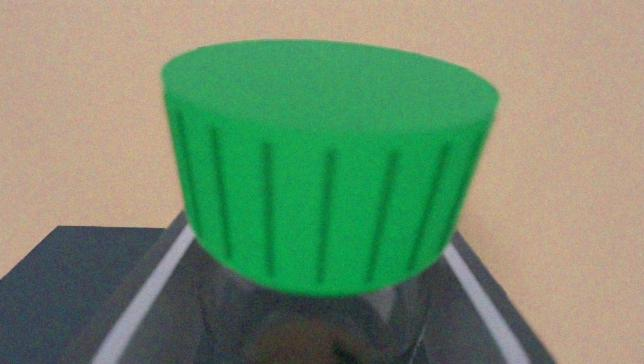

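Scene clock: 29.13 s.
Joint torques (N m): left_arm=[-13.93 13.25 9.67 -1.99 -1.44 0.66 0.53] | right_arm=[-21.56 -15.34 -7.99 -4.52 -0.2 -1.99 0.06]
External joint torques (N m): left_arm=[-0.47 1.1 -1.23 0.04 0.07 -0.05 0.51] | right_arm=[-0.73 -1.17 -0.79 0.32 -0.08 -0.13 0.07]
Wrist force (N): left_arm=[0.8 -5.2 0.9] | right_arm=[2.9 5.9 0.8]
Wrist torque (N m): left_arm=[0.21 0.11 -0.11] | right_arm=[-0.17 0.04 -0.32]
Wrist force, peak (N): left_arm=[0.9 -5.6 0.8] | right_arm=[3.1 7.9 -0.5]
move: done
base_odometry: x=+3.308 y=+0.504 heading=+0.185
lidar_m: 0.51 0.53 0.74 1.30 2.06 3.00 5.33 2.99 2.45 1.98 0.73 0.53
base_status: not commanded
joint_positions: torso_squat_rad=+0.000 torso_shift_rad=+0.000 torso_pitch_rad=+0.000 torso_yaw_rad=+0.000 left_shoulder_pitch_rad=-0.595 left_shoulder_roll_rad=+1.433 left_shoulder_yaw_rad=-0.967 left_elbow_rad=-2.182 left_forearm_roll_rad=-0.507 left_wrist_pitch_rad=+0.967 left_hand_roll_rad=+0.360 left_gripper_m=+0.090 right_shoulder_pitch_rad=-1.117 right_shoulder_roll_rad=-1.165 right_shoulder_yaw_rad=+0.389 right_elbow_rad=-0.853 right_forearm_roll_rad=-1.485 right_wrist_pitch_rad=+0.454 right_hand_roll_rad=+1.912 right_gripper_m=+0.055 head_pan_rad=+0.000 head_tilt_rad=+0.300
joint_status: all done
wheel_motors_off: 0
motor_effort: left_wheel=+3(3) right_wheel=-4(4)
chest: x=-0.2280 y=-0.0002 z=+1.2899 quat_wxyz=(+1.000, +0.000, +0.000, +0.000) (m; base frame)
left_hand: x=+0.2701 y=+0.3005 z=+1.2577 quat_wxyz=(+0.500, +0.501, -0.499, -0.500) (m; base frame)
right_hand: x=+0.4237 y=-0.4906 z=+1.4717 quat_wxyz=(+0.501, -0.501, -0.499, +0.499) (m; base frame)
right_hand_status: reached (checked arc, planned for 0.4 s): 1 mm and 0.3 deg off.
pictures: none

Scene clock: 30.80 s.
Joint torques (N m): left_arm=[-13.65 13.36 9.6 -2.22 -1.5 0.54 0.46] | right_arm=[-11.05 -9.62 -10.86 4.26 0.55 0.29 0.14]
External joint torques (N m): left_arm=[-0.2 1.21 -1.3 -0.18 0.01 -0.17 0.45] | right_arm=[-1.35 -0.85 0.14 0.22 -0.01 -0.06 0.15]
Wrist force (N): left_arm=[1.0 -5.2 1.0] | right_arm=[3.4 6.8 0.8]
Wrist torque (N m): left_arm=[0.22 0.13 -0.10] | right_arm=[-0.34 0.10 -0.11]
Wrist force, peak (N): left_arm=[0.7 -5.8 0.8] | right_arm=[4.5 7.1 0.7]
move: done
base_odometry: x=+3.308 y=+0.504 heading=+0.185
lidar_m: 0.51 0.54 0.74 1.30 2.06 3.00 5.32 2.99 2.46 1.99 0.73 0.54
base_status: not commanded
joint_positions: torso_squat_rad=+0.000 torso_shift_rad=+0.000 torso_pitch_rad=+0.000 torso_yaw_rad=+0.000 left_shoulder_pitch_rad=-0.595 left_shoulder_roll_rad=+1.433 left_shoulder_yaw_rad=-0.967 left_elbow_rad=-2.182 left_forearm_roll_rad=-0.507 left_wrist_pitch_rad=+0.967 left_hand_roll_rad=+0.360 left_gripper_m=+0.090 right_shoulder_pitch_rad=-1.215 right_shoulder_roll_rad=-2.016 right_shoulder_yaw_rad=+1.147 right_elbow_rad=-1.997 right_forearm_roll_rad=-0.222 right_wrist_pitch_rad=+0.341 right_hand_roll_rad=-0.178 right_gripper_m=+0.055 head_pan_rad=+0.000 head_tilt_rad=+0.300
joint_status: all done
wheel_motors_off: 0
motor_effort: left_wheel=+3(4) right_wheel=-3(4)
chest: x=-0.2280 y=-0.0003 z=+1.2899 quat_wxyz=(+1.000, +0.000, +0.000, +0.000) (m; base frame)
left_hand: x=+0.2701 y=+0.3004 z=+1.2577 quat_wxyz=(+0.500, +0.501, -0.499, -0.500) (m; base frame)
right_hand: x=+0.2599 y=-0.4199 z=+1.4679 quat_wxyz=(+0.502, -0.498, -0.498, +0.502) (m; base frame)
right_hand_status: reached (checked arc, planned for 1.3 s): 0 mm and 0.5 deg off.
pictures: none

Scene clock: 31.97 s.
Joint torques (N m): left_arm=[-14.04 13.26 9.43 -2.17 -1.42 0.7 0.49] | right_arm=[-12.8 -8.8 -9.19 3.11 1.85 0 0.13]
External joint torques (N m): left_arm=[-0.58 1.11 -1.47 -0.14 0.09 -0.02 0.48] | right_arm=[-0.88 -2.07 0.15 0.34 0.05 -0.27 0.14]
Wrist force (N): left_arm=[0.8 -5.1 0.9] | right_arm=[3.4 5.9 1.0]
Wrist torque (N m): left_arm=[0.21 0.12 -0.09] | right_arm=[-0.12 0.06 -0.37]
Wrist force, peak (N): left_arm=[1.3 -5.5 0.5] | right_arm=[5.4 7.1 1.4]
move: done
base_odometry: x=+3.308 y=+0.504 heading=+0.185
lidar_m: 0.51 0.54 0.74 1.30 2.06 3.01 5.33 2.99 2.46 1.98 0.74 0.54
base_status: not commanded
joint_positions: torso_squat_rad=+0.000 torso_shift_rad=+0.000 torso_pitch_rad=+0.000 torso_yaw_rad=+0.000 left_shoulder_pitch_rad=-0.595 left_shoulder_roll_rad=+1.433 left_shoulder_yaw_rad=-0.967 left_elbow_rad=-2.182 left_forearm_roll_rad=-0.507 left_wrist_pitch_rad=+0.967 left_hand_roll_rad=+0.360 left_gripper_m=+0.090 right_shoulder_pitch_rad=-1.298 right_shoulder_roll_rad=-1.639 right_shoulder_yaw_rad=+1.082 right_elbow_rad=-2.494 right_forearm_roll_rad=-0.213 right_wrist_pitch_rad=+1.205 right_hand_roll_rad=-0.138 right_gripper_m=+0.055 head_pan_rad=+0.000 head_tilt_rad=+0.300
joint_status: all done
wheel_motors_off: 0
motor_effort: left_wheel=+4(4) right_wheel=-2(4)
chest: x=-0.2280 y=-0.0002 z=+1.2899 quat_wxyz=(+1.000, +0.000, +0.000, +0.000) (m; base frame)
left_hand: x=+0.2701 y=+0.3005 z=+1.2577 quat_wxyz=(+0.500, +0.501, -0.499, -0.500) (m; base frame)
right_hand: x=+0.2250 y=-0.2399 z=+1.4197 quat_wxyz=(+0.500, -0.500, -0.500, +0.500) (m; base frame)
right_hand_status: reached (checked arc, planned for 0.8 s): 0 mm and 0.1 deg off.
pictures: head_camera, right_wrist_camera
camera_calibration:
head_camera: T_world_to_cam=[[-0.0291501, -0.999325, 0.0223493, -0.0349113], [-0.260431, -0.0139937, -0.965391, 1.44324], [0.965052, -0.0339617, -0.259848, 0.528994], [0, 0, 0, 1]] pos_world=[-0.135661, 0.00327392, 1.53152]
right_wrist_camera: T_world_to_cam=[[-0.016106, -0.998543, 0.0515068, -0.31382], [-0.497085, -0.0367, -0.866926, 1.36087], [0.867553, -0.0395659, -0.495769, 0.571266], [0, 0, 0, 1]] pos_world=[0.17581, -0.240816, 1.47915]

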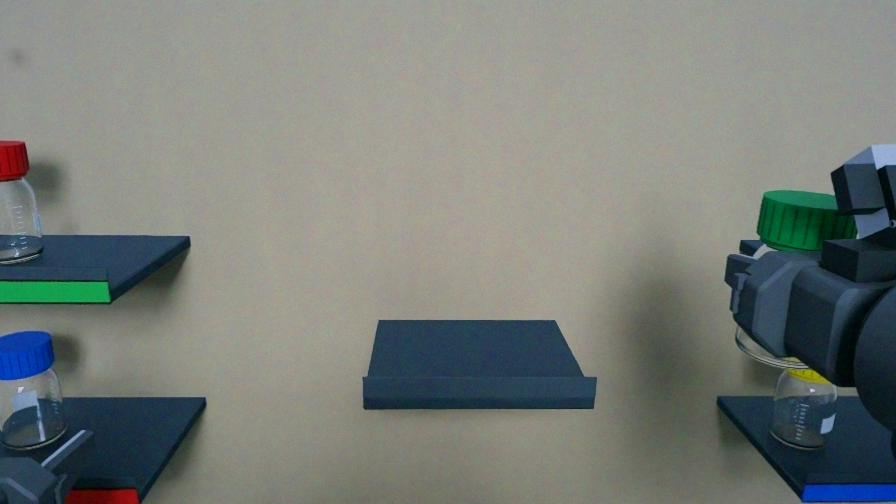

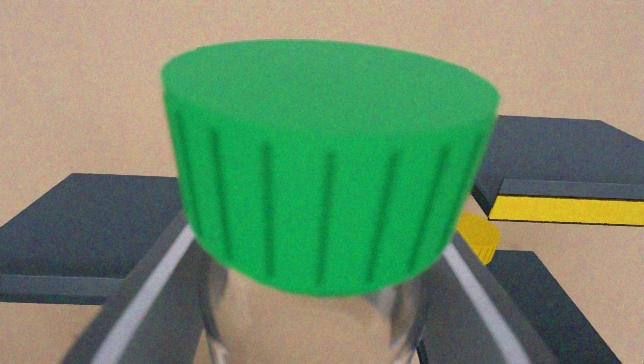

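>>> move(target={"side": "right", "x": 0.25, "y": -0.03, "z": 1.382, "quat_wxyz": [0.5, -0.5, -0.5, 0.5]})

>>> move(target={"side": "right", "x": 0.39, "y": -0.014, "z": 1.376, "quat_wxyz": [0.5, -0.5, -0.5, 0.5]}, cameras=["head_camera", "right_wrist_camera"])

>>> move(target={"side": "right", "x": 0.39, "y": -0.014, "z": 1.349, "quat_wxyz": [0.5, -0.5, -0.5, 0.5]})

>>> move(target={"side": "right", "x": 0.39, "y": -0.014, "z": 1.346, "quat_wxyz": [0.5, -0.5, -0.5, 0.5]})

Scene clock: 33.87 s.
Joint torques (N m): left_arm=[-13.78 13.81 9.53 -2.07 -1.48 0.53 0.56] | right_arm=[-19.14 -8.63 -8.48 0.6 2.06 0.1 0.07]
External joint torques (N m): left_arm=[-0.32 1.66 -1.37 -0.04 0.03 -0.19 0.55] | right_arm=[-0.7 -2.17 1.81 0.05 0.11 0.04 0.08]
Wrist force (N): left_arm=[1.1 -5.1 1.1] | right_arm=[3.6 6.0 -0.1]
Wrist torque (N m): left_arm=[0.20 0.12 -0.09] | right_arm=[-0.22 0.17 -0.29]
Wrist force, peak (N): left_arm=[0.9 -5.7 1.1] | right_arm=[4.4 6.8 2.3]
move: done
base_odometry: x=+3.308 y=+0.504 heading=+0.185
lidar_m: 0.51 0.53 0.74 1.30 2.06 3.01 5.33 2.99 2.45 1.99 0.72 0.53
base_status: not commanded
joint_positions: torso_squat_rad=+0.000 torso_shift_rad=+0.000 torso_pitch_rad=+0.000 torso_yaw_rad=+0.000 left_shoulder_pitch_rad=-0.595 left_shoulder_roll_rad=+1.433 left_shoulder_yaw_rad=-0.967 left_elbow_rad=-2.182 left_forearm_roll_rad=-0.507 left_wrist_pitch_rad=+0.967 left_hand_roll_rad=+0.360 left_gripper_m=+0.090 right_shoulder_pitch_rad=-1.510 right_shoulder_roll_rad=-0.705 right_shoulder_yaw_rad=+1.219 right_elbow_rad=-2.132 right_forearm_roll_rad=-0.065 right_wrist_pitch_rad=+1.776 right_hand_roll_rad=-0.032 right_gripper_m=+0.055 head_pan_rad=+0.000 head_tilt_rad=+0.300
joint_status: all done
wheel_motors_off: 0
motor_effort: left_wheel=+4(4) right_wheel=-3(4)
chest: x=-0.2280 y=-0.0002 z=+1.2899 quat_wxyz=(+1.000, +0.000, +0.000, +0.000) (m; base frame)
left_hand: x=+0.2701 y=+0.3005 z=+1.2577 quat_wxyz=(+0.500, +0.501, -0.499, -0.500) (m; base frame)
right_hand: x=+0.2497 y=-0.0300 z=+1.3818 quat_wxyz=(+0.500, -0.500, -0.500, +0.500) (m; base frame)
right_hand_status: reached (checked arc, planned for 1.1 s): 0 mm and 0.0 deg off.
pictures: none

Scene clock: 35.60 s.
Joint torques (N m): left_arm=[-13.91 12.96 9.71 -2.15 -1.54 0.74 0.47] | right_arm=[-24.47 -9.24 -8.2 0.45 2.21 0.29 0.04]
External joint torques (N m): left_arm=[-0.46 0.81 -1.2 -0.11 -0.02 0.02 0.46] | right_arm=[-1.33 -1.06 2.24 0.08 0.36 0.25 0.05]
Wrist force (N): left_arm=[1.0 -5.4 0.9] | right_arm=[4.2 6.1 0.6]
Wrist torque (N m): left_arm=[0.23 0.14 -0.10] | right_arm=[-0.21 0.18 -0.30]
Wrist force, peak (N): left_arm=[0.6 -5.7 0.9] | right_arm=[4.7 7.7 0.3]
move: done
base_odometry: x=+3.308 y=+0.504 heading=+0.185
lidar_m: 0.51 0.53 0.74 1.30 2.06 3.01 5.33 2.98 2.46 1.99 0.74 0.54
base_status: not commanded
joint_positions: torso_squat_rad=+0.000 torso_shift_rad=+0.000 torso_pitch_rad=+0.000 torso_yaw_rad=+0.000 left_shoulder_pitch_rad=-0.595 left_shoulder_roll_rad=+1.433 left_shoulder_yaw_rad=-0.967 left_elbow_rad=-2.182 left_forearm_roll_rad=-0.507 left_wrist_pitch_rad=+0.967 left_hand_roll_rad=+0.360 left_gripper_m=+0.090 right_shoulder_pitch_rad=-1.532 right_shoulder_roll_rad=-0.556 right_shoulder_yaw_rad=+1.242 right_elbow_rad=-1.455 right_forearm_roll_rad=-0.032 right_wrist_pitch_rad=+1.246 right_hand_roll_rad=-0.017 right_gripper_m=+0.055 head_pan_rad=+0.000 head_tilt_rad=+0.300
joint_status: all done
wheel_motors_off: 0
motor_effort: left_wheel=+3(4) right_wheel=-2(4)
chest: x=-0.2280 y=-0.0002 z=+1.2899 quat_wxyz=(+1.000, +0.000, +0.000, +0.000) (m; base frame)
left_hand: x=+0.2701 y=+0.3005 z=+1.2577 quat_wxyz=(+0.500, +0.501, -0.499, -0.500) (m; base frame)
right_hand: x=+0.3899 y=-0.0141 z=+1.3758 quat_wxyz=(+0.500, -0.500, -0.500, +0.500) (m; base frame)
right_hand_status: reached (checked arc, planned for 1.0 s): 0 mm and 0.0 deg off.
pictures: head_camera, right_wrist_camera
camera_calibration:
head_camera: T_world_to_cam=[[-0.0291501, -0.999325, 0.0223493, -0.0349113], [-0.260431, -0.0139937, -0.965391, 1.44324], [0.965052, -0.0339617, -0.259848, 0.528994], [0, 0, 0, 1]] pos_world=[-0.135661, 0.00327392, 1.53152]
right_wrist_camera: T_world_to_cam=[[-0.0167696, -0.998549, 0.0511702, -0.0827252], [-0.49678, -0.0360925, -0.867126, 1.41321], [0.867714, -0.0399617, -0.495454, 0.414951], [0, 0, 0, 1]] pos_world=[0.340609, -0.0150167, 1.43525]

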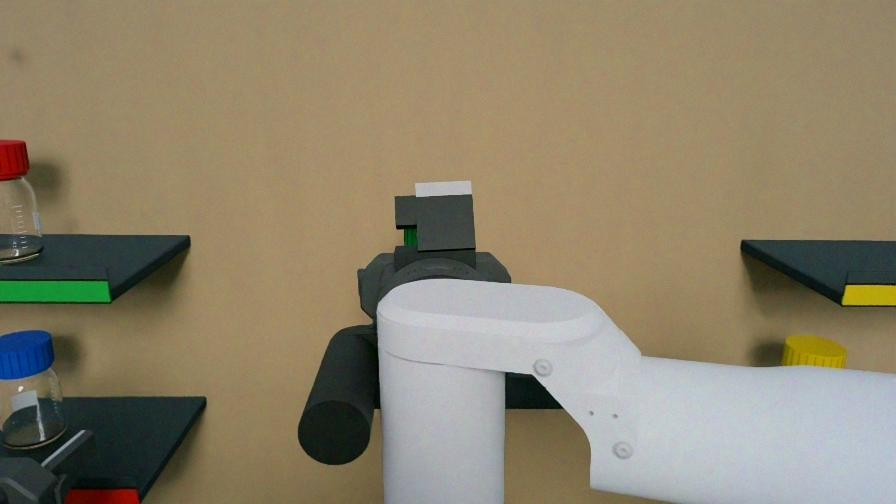

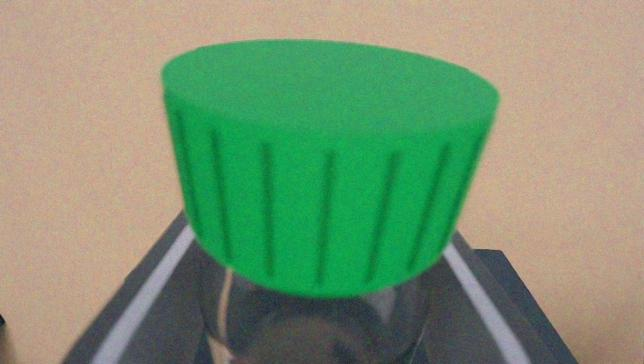

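Scene clock: 36.33 s.
Joint torques (N m): left_arm=[-13.92 12.93 9.84 -2.18 -1.47 0.63 0.53] | right_arm=[-24.01 -9.23 -9.76 0.18 2.15 0.19 -0.08]
External joint torques (N m): left_arm=[-0.46 0.79 -1.06 -0.15 0.05 -0.09 0.51] | right_arm=[-0.88 -1.32 0.69 0.05 0.3 0.07 -0.07]
Wrist force (N): left_arm=[0.9 -5.2 0.9] | right_arm=[3.3 6.0 0.1]
Wrist torque (N m): left_arm=[0.21 0.12 -0.08] | right_arm=[-0.15 0.08 -0.14]
Wrist force, peak (N): left_arm=[0.9 -5.3 1.3] | right_arm=[4.1 8.7 0.6]
move: done
base_odometry: x=+3.308 y=+0.504 heading=+0.185
lidar_m: 0.51 0.54 0.74 1.30 2.06 3.00 5.32 2.98 2.46 1.99 0.74 0.54
base_status: not commanded
joint_positions: torso_squat_rad=+0.000 torso_shift_rad=+0.000 torso_pitch_rad=+0.000 torso_yaw_rad=+0.000 left_shoulder_pitch_rad=-0.595 left_shoulder_roll_rad=+1.433 left_shoulder_yaw_rad=-0.967 left_elbow_rad=-2.182 left_forearm_roll_rad=-0.507 left_wrist_pitch_rad=+0.967 left_hand_roll_rad=+0.360 left_gripper_m=+0.090 right_shoulder_pitch_rad=-1.489 right_shoulder_roll_rad=-0.540 right_shoulder_yaw_rad=+1.271 right_elbow_rad=-1.456 right_forearm_roll_rad=+0.021 right_wrist_pitch_rad=+1.248 right_hand_roll_rad=-0.061 right_gripper_m=+0.055 head_pan_rad=+0.000 head_tilt_rad=+0.300
joint_status: all done
wheel_motors_off: 0
motor_effort: left_wheel=+3(4) right_wheel=-2(3)
chest: x=-0.2280 y=-0.0002 z=+1.2899 quat_wxyz=(+1.000, +0.000, +0.000, +0.000) (m; base frame)
left_hand: x=+0.2701 y=+0.3005 z=+1.2577 quat_wxyz=(+0.500, +0.501, -0.499, -0.500) (m; base frame)
right_hand: x=+0.3892 y=-0.0138 z=+1.3491 quat_wxyz=(+0.500, -0.499, -0.500, +0.501) (m; base frame)
right_hand_status: reached (checked arc, planned for 0.2 s): 1 mm and 0.2 deg off.
pictures: none

Scene clock: 36.90 s.
Joint torques (N m): left_arm=[-14.24 12.9 9.32 -2.1 -1.48 0.69 0.42] | right_arm=[-23.22 -8.79 -9.38 0.4 1.98 0.26 0.04]
External joint torques (N m): left_arm=[-0.78 0.76 -1.58 -0.06 0.03 -0.03 0.41] | right_arm=[-0.07 -0.91 1.05 0.3 0.13 0.13 0.05]
Wrist force (N): left_arm=[1.0 -5.3 0.9] | right_arm=[3.4 5.8 0.5]
Wrist torque (N m): left_arm=[0.24 0.13 -0.10] | right_arm=[-0.15 0.09 -0.13]
Wrist force, peak (N): left_arm=[1.2 -5.6 0.8] | right_arm=[3.3 8.4 0.7]
move: done
base_odometry: x=+3.308 y=+0.504 heading=+0.185
lidar_m: 0.51 0.54 0.75 1.30 2.06 3.01 5.33 2.98 2.46 1.98 0.74 0.53
base_status: not commanded
joint_positions: torso_squat_rad=+0.000 torso_shift_rad=+0.000 torso_pitch_rad=+0.000 torso_yaw_rad=+0.000 left_shoulder_pitch_rad=-0.595 left_shoulder_roll_rad=+1.433 left_shoulder_yaw_rad=-0.967 left_elbow_rad=-2.182 left_forearm_roll_rad=-0.507 left_wrist_pitch_rad=+0.967 left_hand_roll_rad=+0.360 left_gripper_m=+0.090 right_shoulder_pitch_rad=-1.483 right_shoulder_roll_rad=-0.536 right_shoulder_yaw_rad=+1.276 right_elbow_rad=-1.450 right_forearm_roll_rad=+0.031 right_wrist_pitch_rad=+1.247 right_hand_roll_rad=-0.069 right_gripper_m=+0.055 head_pan_rad=+0.000 head_tilt_rad=+0.300
joint_status: all done
wheel_motors_off: 0
motor_effort: left_wheel=+4(4) right_wheel=-3(4)
chest: x=-0.2280 y=-0.0002 z=+1.2899 quat_wxyz=(+1.000, +0.000, +0.000, +0.000) (m; base frame)
left_hand: x=+0.2701 y=+0.3005 z=+1.2577 quat_wxyz=(+0.500, +0.501, -0.499, -0.500) (m; base frame)
right_hand: x=+0.3899 y=-0.0140 z=+1.3459 quat_wxyz=(+0.500, -0.500, -0.500, +0.500) (m; base frame)
right_hand_status: reached (checked arc, planned for 0.1 s): 0 mm and 0.0 deg off.
pictures: none

>>> move(target={"side": "right", "x": 0.39, "y": -0.014, "z": 1.343, "quat_wxyz": [0.5, -0.5, -0.5, 0.5]})

>>> move(target={"side": "right", "x": 0.39, "y": -0.014, "z": 1.340, "quat_wxyz": [0.5, -0.5, -0.5, 0.5]})

Scene clock: 37.73 s.
Joint torques (N m): left_arm=[-13.97 13.36 9.66 -2.3 -1.53 0.74 0.59] | right_arm=[-23.19 -9.08 -8.98 0.36 2.23 0.37 -0.09]
External joint torques (N m): left_arm=[-0.51 1.21 -1.24 -0.26 -0.02 0.02 0.58] | right_arm=[-0.04 -1.23 1.44 0.29 0.39 0.22 -0.08]
Wrist force (N): left_arm=[1.0 -5.3 0.8] | right_arm=[3.9 6.3 0.1]
Wrist torque (N m): left_arm=[0.22 0.14 -0.10] | right_arm=[-0.27 0.16 -0.12]
Wrist force, peak (N): left_arm=[1.1 -5.5 0.9] | right_arm=[3.4 8.6 1.3]
move: done
base_odometry: x=+3.308 y=+0.504 heading=+0.185
lidar_m: 0.51 0.54 0.74 1.30 2.07 3.00 5.32 2.98 2.46 1.99 0.73 0.54
base_status: not commanded
joint_positions: torso_squat_rad=+0.000 torso_shift_rad=+0.000 torso_pitch_rad=+0.000 torso_yaw_rad=+0.000 left_shoulder_pitch_rad=-0.595 left_shoulder_roll_rad=+1.433 left_shoulder_yaw_rad=-0.967 left_elbow_rad=-2.182 left_forearm_roll_rad=-0.507 left_wrist_pitch_rad=+0.967 left_hand_roll_rad=+0.360 left_gripper_m=+0.090 right_shoulder_pitch_rad=-1.478 right_shoulder_roll_rad=-0.533 right_shoulder_yaw_rad=+1.279 right_elbow_rad=-1.449 right_forearm_roll_rad=+0.038 right_wrist_pitch_rad=+1.246 right_hand_roll_rad=-0.074 right_gripper_m=+0.055 head_pan_rad=+0.000 head_tilt_rad=+0.300
joint_status: all done
wheel_motors_off: 0
motor_effort: left_wheel=+4(4) right_wheel=-2(3)
chest: x=-0.2280 y=-0.0002 z=+1.2899 quat_wxyz=(+1.000, +0.000, +0.000, +0.000) (m; base frame)
left_hand: x=+0.2701 y=+0.3005 z=+1.2577 quat_wxyz=(+0.500, +0.501, -0.499, -0.500) (m; base frame)
right_hand: x=+0.3900 y=-0.0140 z=+1.3429 quat_wxyz=(+0.500, -0.500, -0.500, +0.500) (m; base frame)
right_hand_status: reached (checked arc, planned for 0.1 s): 0 mm and 0.0 deg off.
pictures: none

Scene clock: 38.27 s.
Joint torques (N m): left_arm=[-13.85 12.98 9.83 -2.08 -1.4 0.72 0.53] | right_arm=[-23.58 -9.03 -8.63 0.21 2.07 0.17 0.2]
External joint torques (N m): left_arm=[-0.39 0.83 -1.07 -0.04 0.11 0 0.51] | right_arm=[-0.43 -1.21 1.78 0.17 0.22 0.02 0.21]
Wrist force (N): left_arm=[0.9 -5.2 1.1] | right_arm=[3.5 6.2 0.3]
Wrist torque (N m): left_arm=[0.21 0.12 -0.10] | right_arm=[-0.23 0.13 -0.10]
Wrist force, peak (N): left_arm=[1.2 -5.5 1.1] | right_arm=[2.5 8.4 0.1]
move: done
base_odometry: x=+3.308 y=+0.504 heading=+0.185
lidar_m: 0.51 0.54 0.74 1.30 2.06 3.00 5.32 2.98 2.46 1.98 0.74 0.53
base_status: not commanded
joint_positions: torso_squat_rad=+0.000 torso_shift_rad=+0.000 torso_pitch_rad=+0.000 torso_yaw_rad=+0.000 left_shoulder_pitch_rad=-0.595 left_shoulder_roll_rad=+1.433 left_shoulder_yaw_rad=-0.967 left_elbow_rad=-2.182 left_forearm_roll_rad=-0.507 left_wrist_pitch_rad=+0.967 left_hand_roll_rad=+0.360 left_gripper_m=+0.090 right_shoulder_pitch_rad=-1.473 right_shoulder_roll_rad=-0.531 right_shoulder_yaw_rad=+1.283 right_elbow_rad=-1.448 right_forearm_roll_rad=+0.044 right_wrist_pitch_rad=+1.246 right_hand_roll_rad=-0.079 right_gripper_m=+0.055 head_pan_rad=+0.000 head_tilt_rad=+0.300
joint_status: all done
wheel_motors_off: 0
motor_effort: left_wheel=+4(5) right_wheel=-2(4)
chest: x=-0.2280 y=-0.0002 z=+1.2899 quat_wxyz=(+1.000, +0.000, +0.000, +0.000) (m; base frame)
left_hand: x=+0.2701 y=+0.3005 z=+1.2577 quat_wxyz=(+0.500, +0.501, -0.499, -0.500) (m; base frame)
right_hand: x=+0.3900 y=-0.0140 z=+1.3399 quat_wxyz=(+0.500, -0.500, -0.500, +0.500) (m; base frame)
right_hand_status: reached (checked arc, planned for 0.1 s): 0 mm and 0.0 deg off.
pictures: none

>>> move(target={"side": "right", "x": 0.39, "y": -0.014, "z": 1.337, "quat_wxyz": [0.5, -0.5, -0.5, 0.5]})

>>> move(target={"side": "right", "x": 0.39, "y": -0.014, "z": 1.334, "quat_wxyz": [0.5, -0.5, -0.5, 0.5]})

Scene clock: 39.10 s.
Joint torques (N m): left_arm=[-13.83 12.94 9.94 -2.15 -1.6 0.69 0.53] | right_arm=[-24.03 -8.82 -9.41 0.18 2.18 0.19 0.11]
External joint torques (N m): left_arm=[-0.37 0.8 -0.97 -0.11 -0.09 -0.02 0.52] | right_arm=[-0.87 -1.02 1 0.17 0.34 0.02 0.11]
Wrist force (N): left_arm=[1.1 -5.1 1.0] | right_arm=[3.5 6.4 1.2]
Wrist torque (N m): left_arm=[0.21 0.14 -0.08] | right_arm=[-0.27 0.12 -0.13]
Wrist force, peak (N): left_arm=[1.2 -5.5 1.1] | right_arm=[3.8 7.8 1.2]
move: done
base_odometry: x=+3.308 y=+0.504 heading=+0.185
lidar_m: 0.51 0.54 0.74 1.29 2.07 3.00 5.33 2.99 2.46 1.98 0.74 0.53
base_status: not commanded
joint_positions: torso_squat_rad=+0.000 torso_shift_rad=+0.000 torso_pitch_rad=+0.000 torso_yaw_rad=+0.000 left_shoulder_pitch_rad=-0.595 left_shoulder_roll_rad=+1.433 left_shoulder_yaw_rad=-0.967 left_elbow_rad=-2.182 left_forearm_roll_rad=-0.507 left_wrist_pitch_rad=+0.967 left_hand_roll_rad=+0.360 left_gripper_m=+0.090 right_shoulder_pitch_rad=-1.468 right_shoulder_roll_rad=-0.528 right_shoulder_yaw_rad=+1.286 right_elbow_rad=-1.446 right_forearm_roll_rad=+0.051 right_wrist_pitch_rad=+1.246 right_hand_roll_rad=-0.084 right_gripper_m=+0.055 head_pan_rad=+0.000 head_tilt_rad=+0.300
joint_status: all done
wheel_motors_off: 0
motor_effort: left_wheel=+5(5) right_wheel=-3(3)
chest: x=-0.2280 y=-0.0002 z=+1.2899 quat_wxyz=(+1.000, +0.000, +0.000, +0.000) (m; base frame)
left_hand: x=+0.2701 y=+0.3005 z=+1.2577 quat_wxyz=(+0.500, +0.501, -0.499, -0.500) (m; base frame)
right_hand: x=+0.3900 y=-0.0140 z=+1.3369 quat_wxyz=(+0.500, -0.500, -0.500, +0.500) (m; base frame)
right_hand_status: reached (checked arc, planned for 0.1 s): 0 mm and 0.0 deg off.
pictures: none

Scene clock: 39.63 s.
Joint torques (N m): left_arm=[-13.95 13.36 9.67 -2.04 -1.48 0.76 0.58] | right_arm=[-23.55 -8.46 -8.85 0.06 2.01 0.32 -0.08]
External joint torques (N m): left_arm=[-0.49 1.22 -1.23 0 0.04 0.04 0.57] | right_arm=[-0.4 -0.7 1.54 0.07 0.17 0.14 -0.07]
Wrist force (N): left_arm=[1.0 -5.3 1.1] | right_arm=[2.9 6.7 0.6]
Wrist torque (N m): left_arm=[0.24 0.12 -0.12] | right_arm=[-0.27 -0.02 -0.11]
Wrist force, peak (N): left_arm=[1.3 -5.5 1.0] | right_arm=[3.0 7.4 0.2]
move: done
base_odometry: x=+3.308 y=+0.504 heading=+0.185
lidar_m: 0.51 0.54 0.74 1.30 2.06 3.00 5.33 2.98 2.46 1.98 0.73 0.53
base_status: not commanded
joint_positions: torso_squat_rad=+0.000 torso_shift_rad=+0.000 torso_pitch_rad=+0.000 torso_yaw_rad=+0.000 left_shoulder_pitch_rad=-0.595 left_shoulder_roll_rad=+1.433 left_shoulder_yaw_rad=-0.967 left_elbow_rad=-2.182 left_forearm_roll_rad=-0.507 left_wrist_pitch_rad=+0.967 left_hand_roll_rad=+0.360 left_gripper_m=+0.090 right_shoulder_pitch_rad=-1.463 right_shoulder_roll_rad=-0.526 right_shoulder_yaw_rad=+1.289 right_elbow_rad=-1.445 right_forearm_roll_rad=+0.057 right_wrist_pitch_rad=+1.246 right_hand_roll_rad=-0.089 right_gripper_m=+0.055 head_pan_rad=+0.000 head_tilt_rad=+0.300
joint_status: all done
wheel_motors_off: 0
motor_effort: left_wheel=+4(4) right_wheel=-2(4)
chest: x=-0.2280 y=-0.0002 z=+1.2899 quat_wxyz=(+1.000, +0.000, +0.000, +0.000) (m; base frame)
left_hand: x=+0.2701 y=+0.3005 z=+1.2577 quat_wxyz=(+0.500, +0.501, -0.499, -0.500) (m; base frame)
right_hand: x=+0.3900 y=-0.0140 z=+1.3340 quat_wxyz=(+0.500, -0.500, -0.500, +0.500) (m; base frame)
right_hand_status: reached (checked arc, planned for 0.1 s): 0 mm and 0.0 deg off.
pictures: none


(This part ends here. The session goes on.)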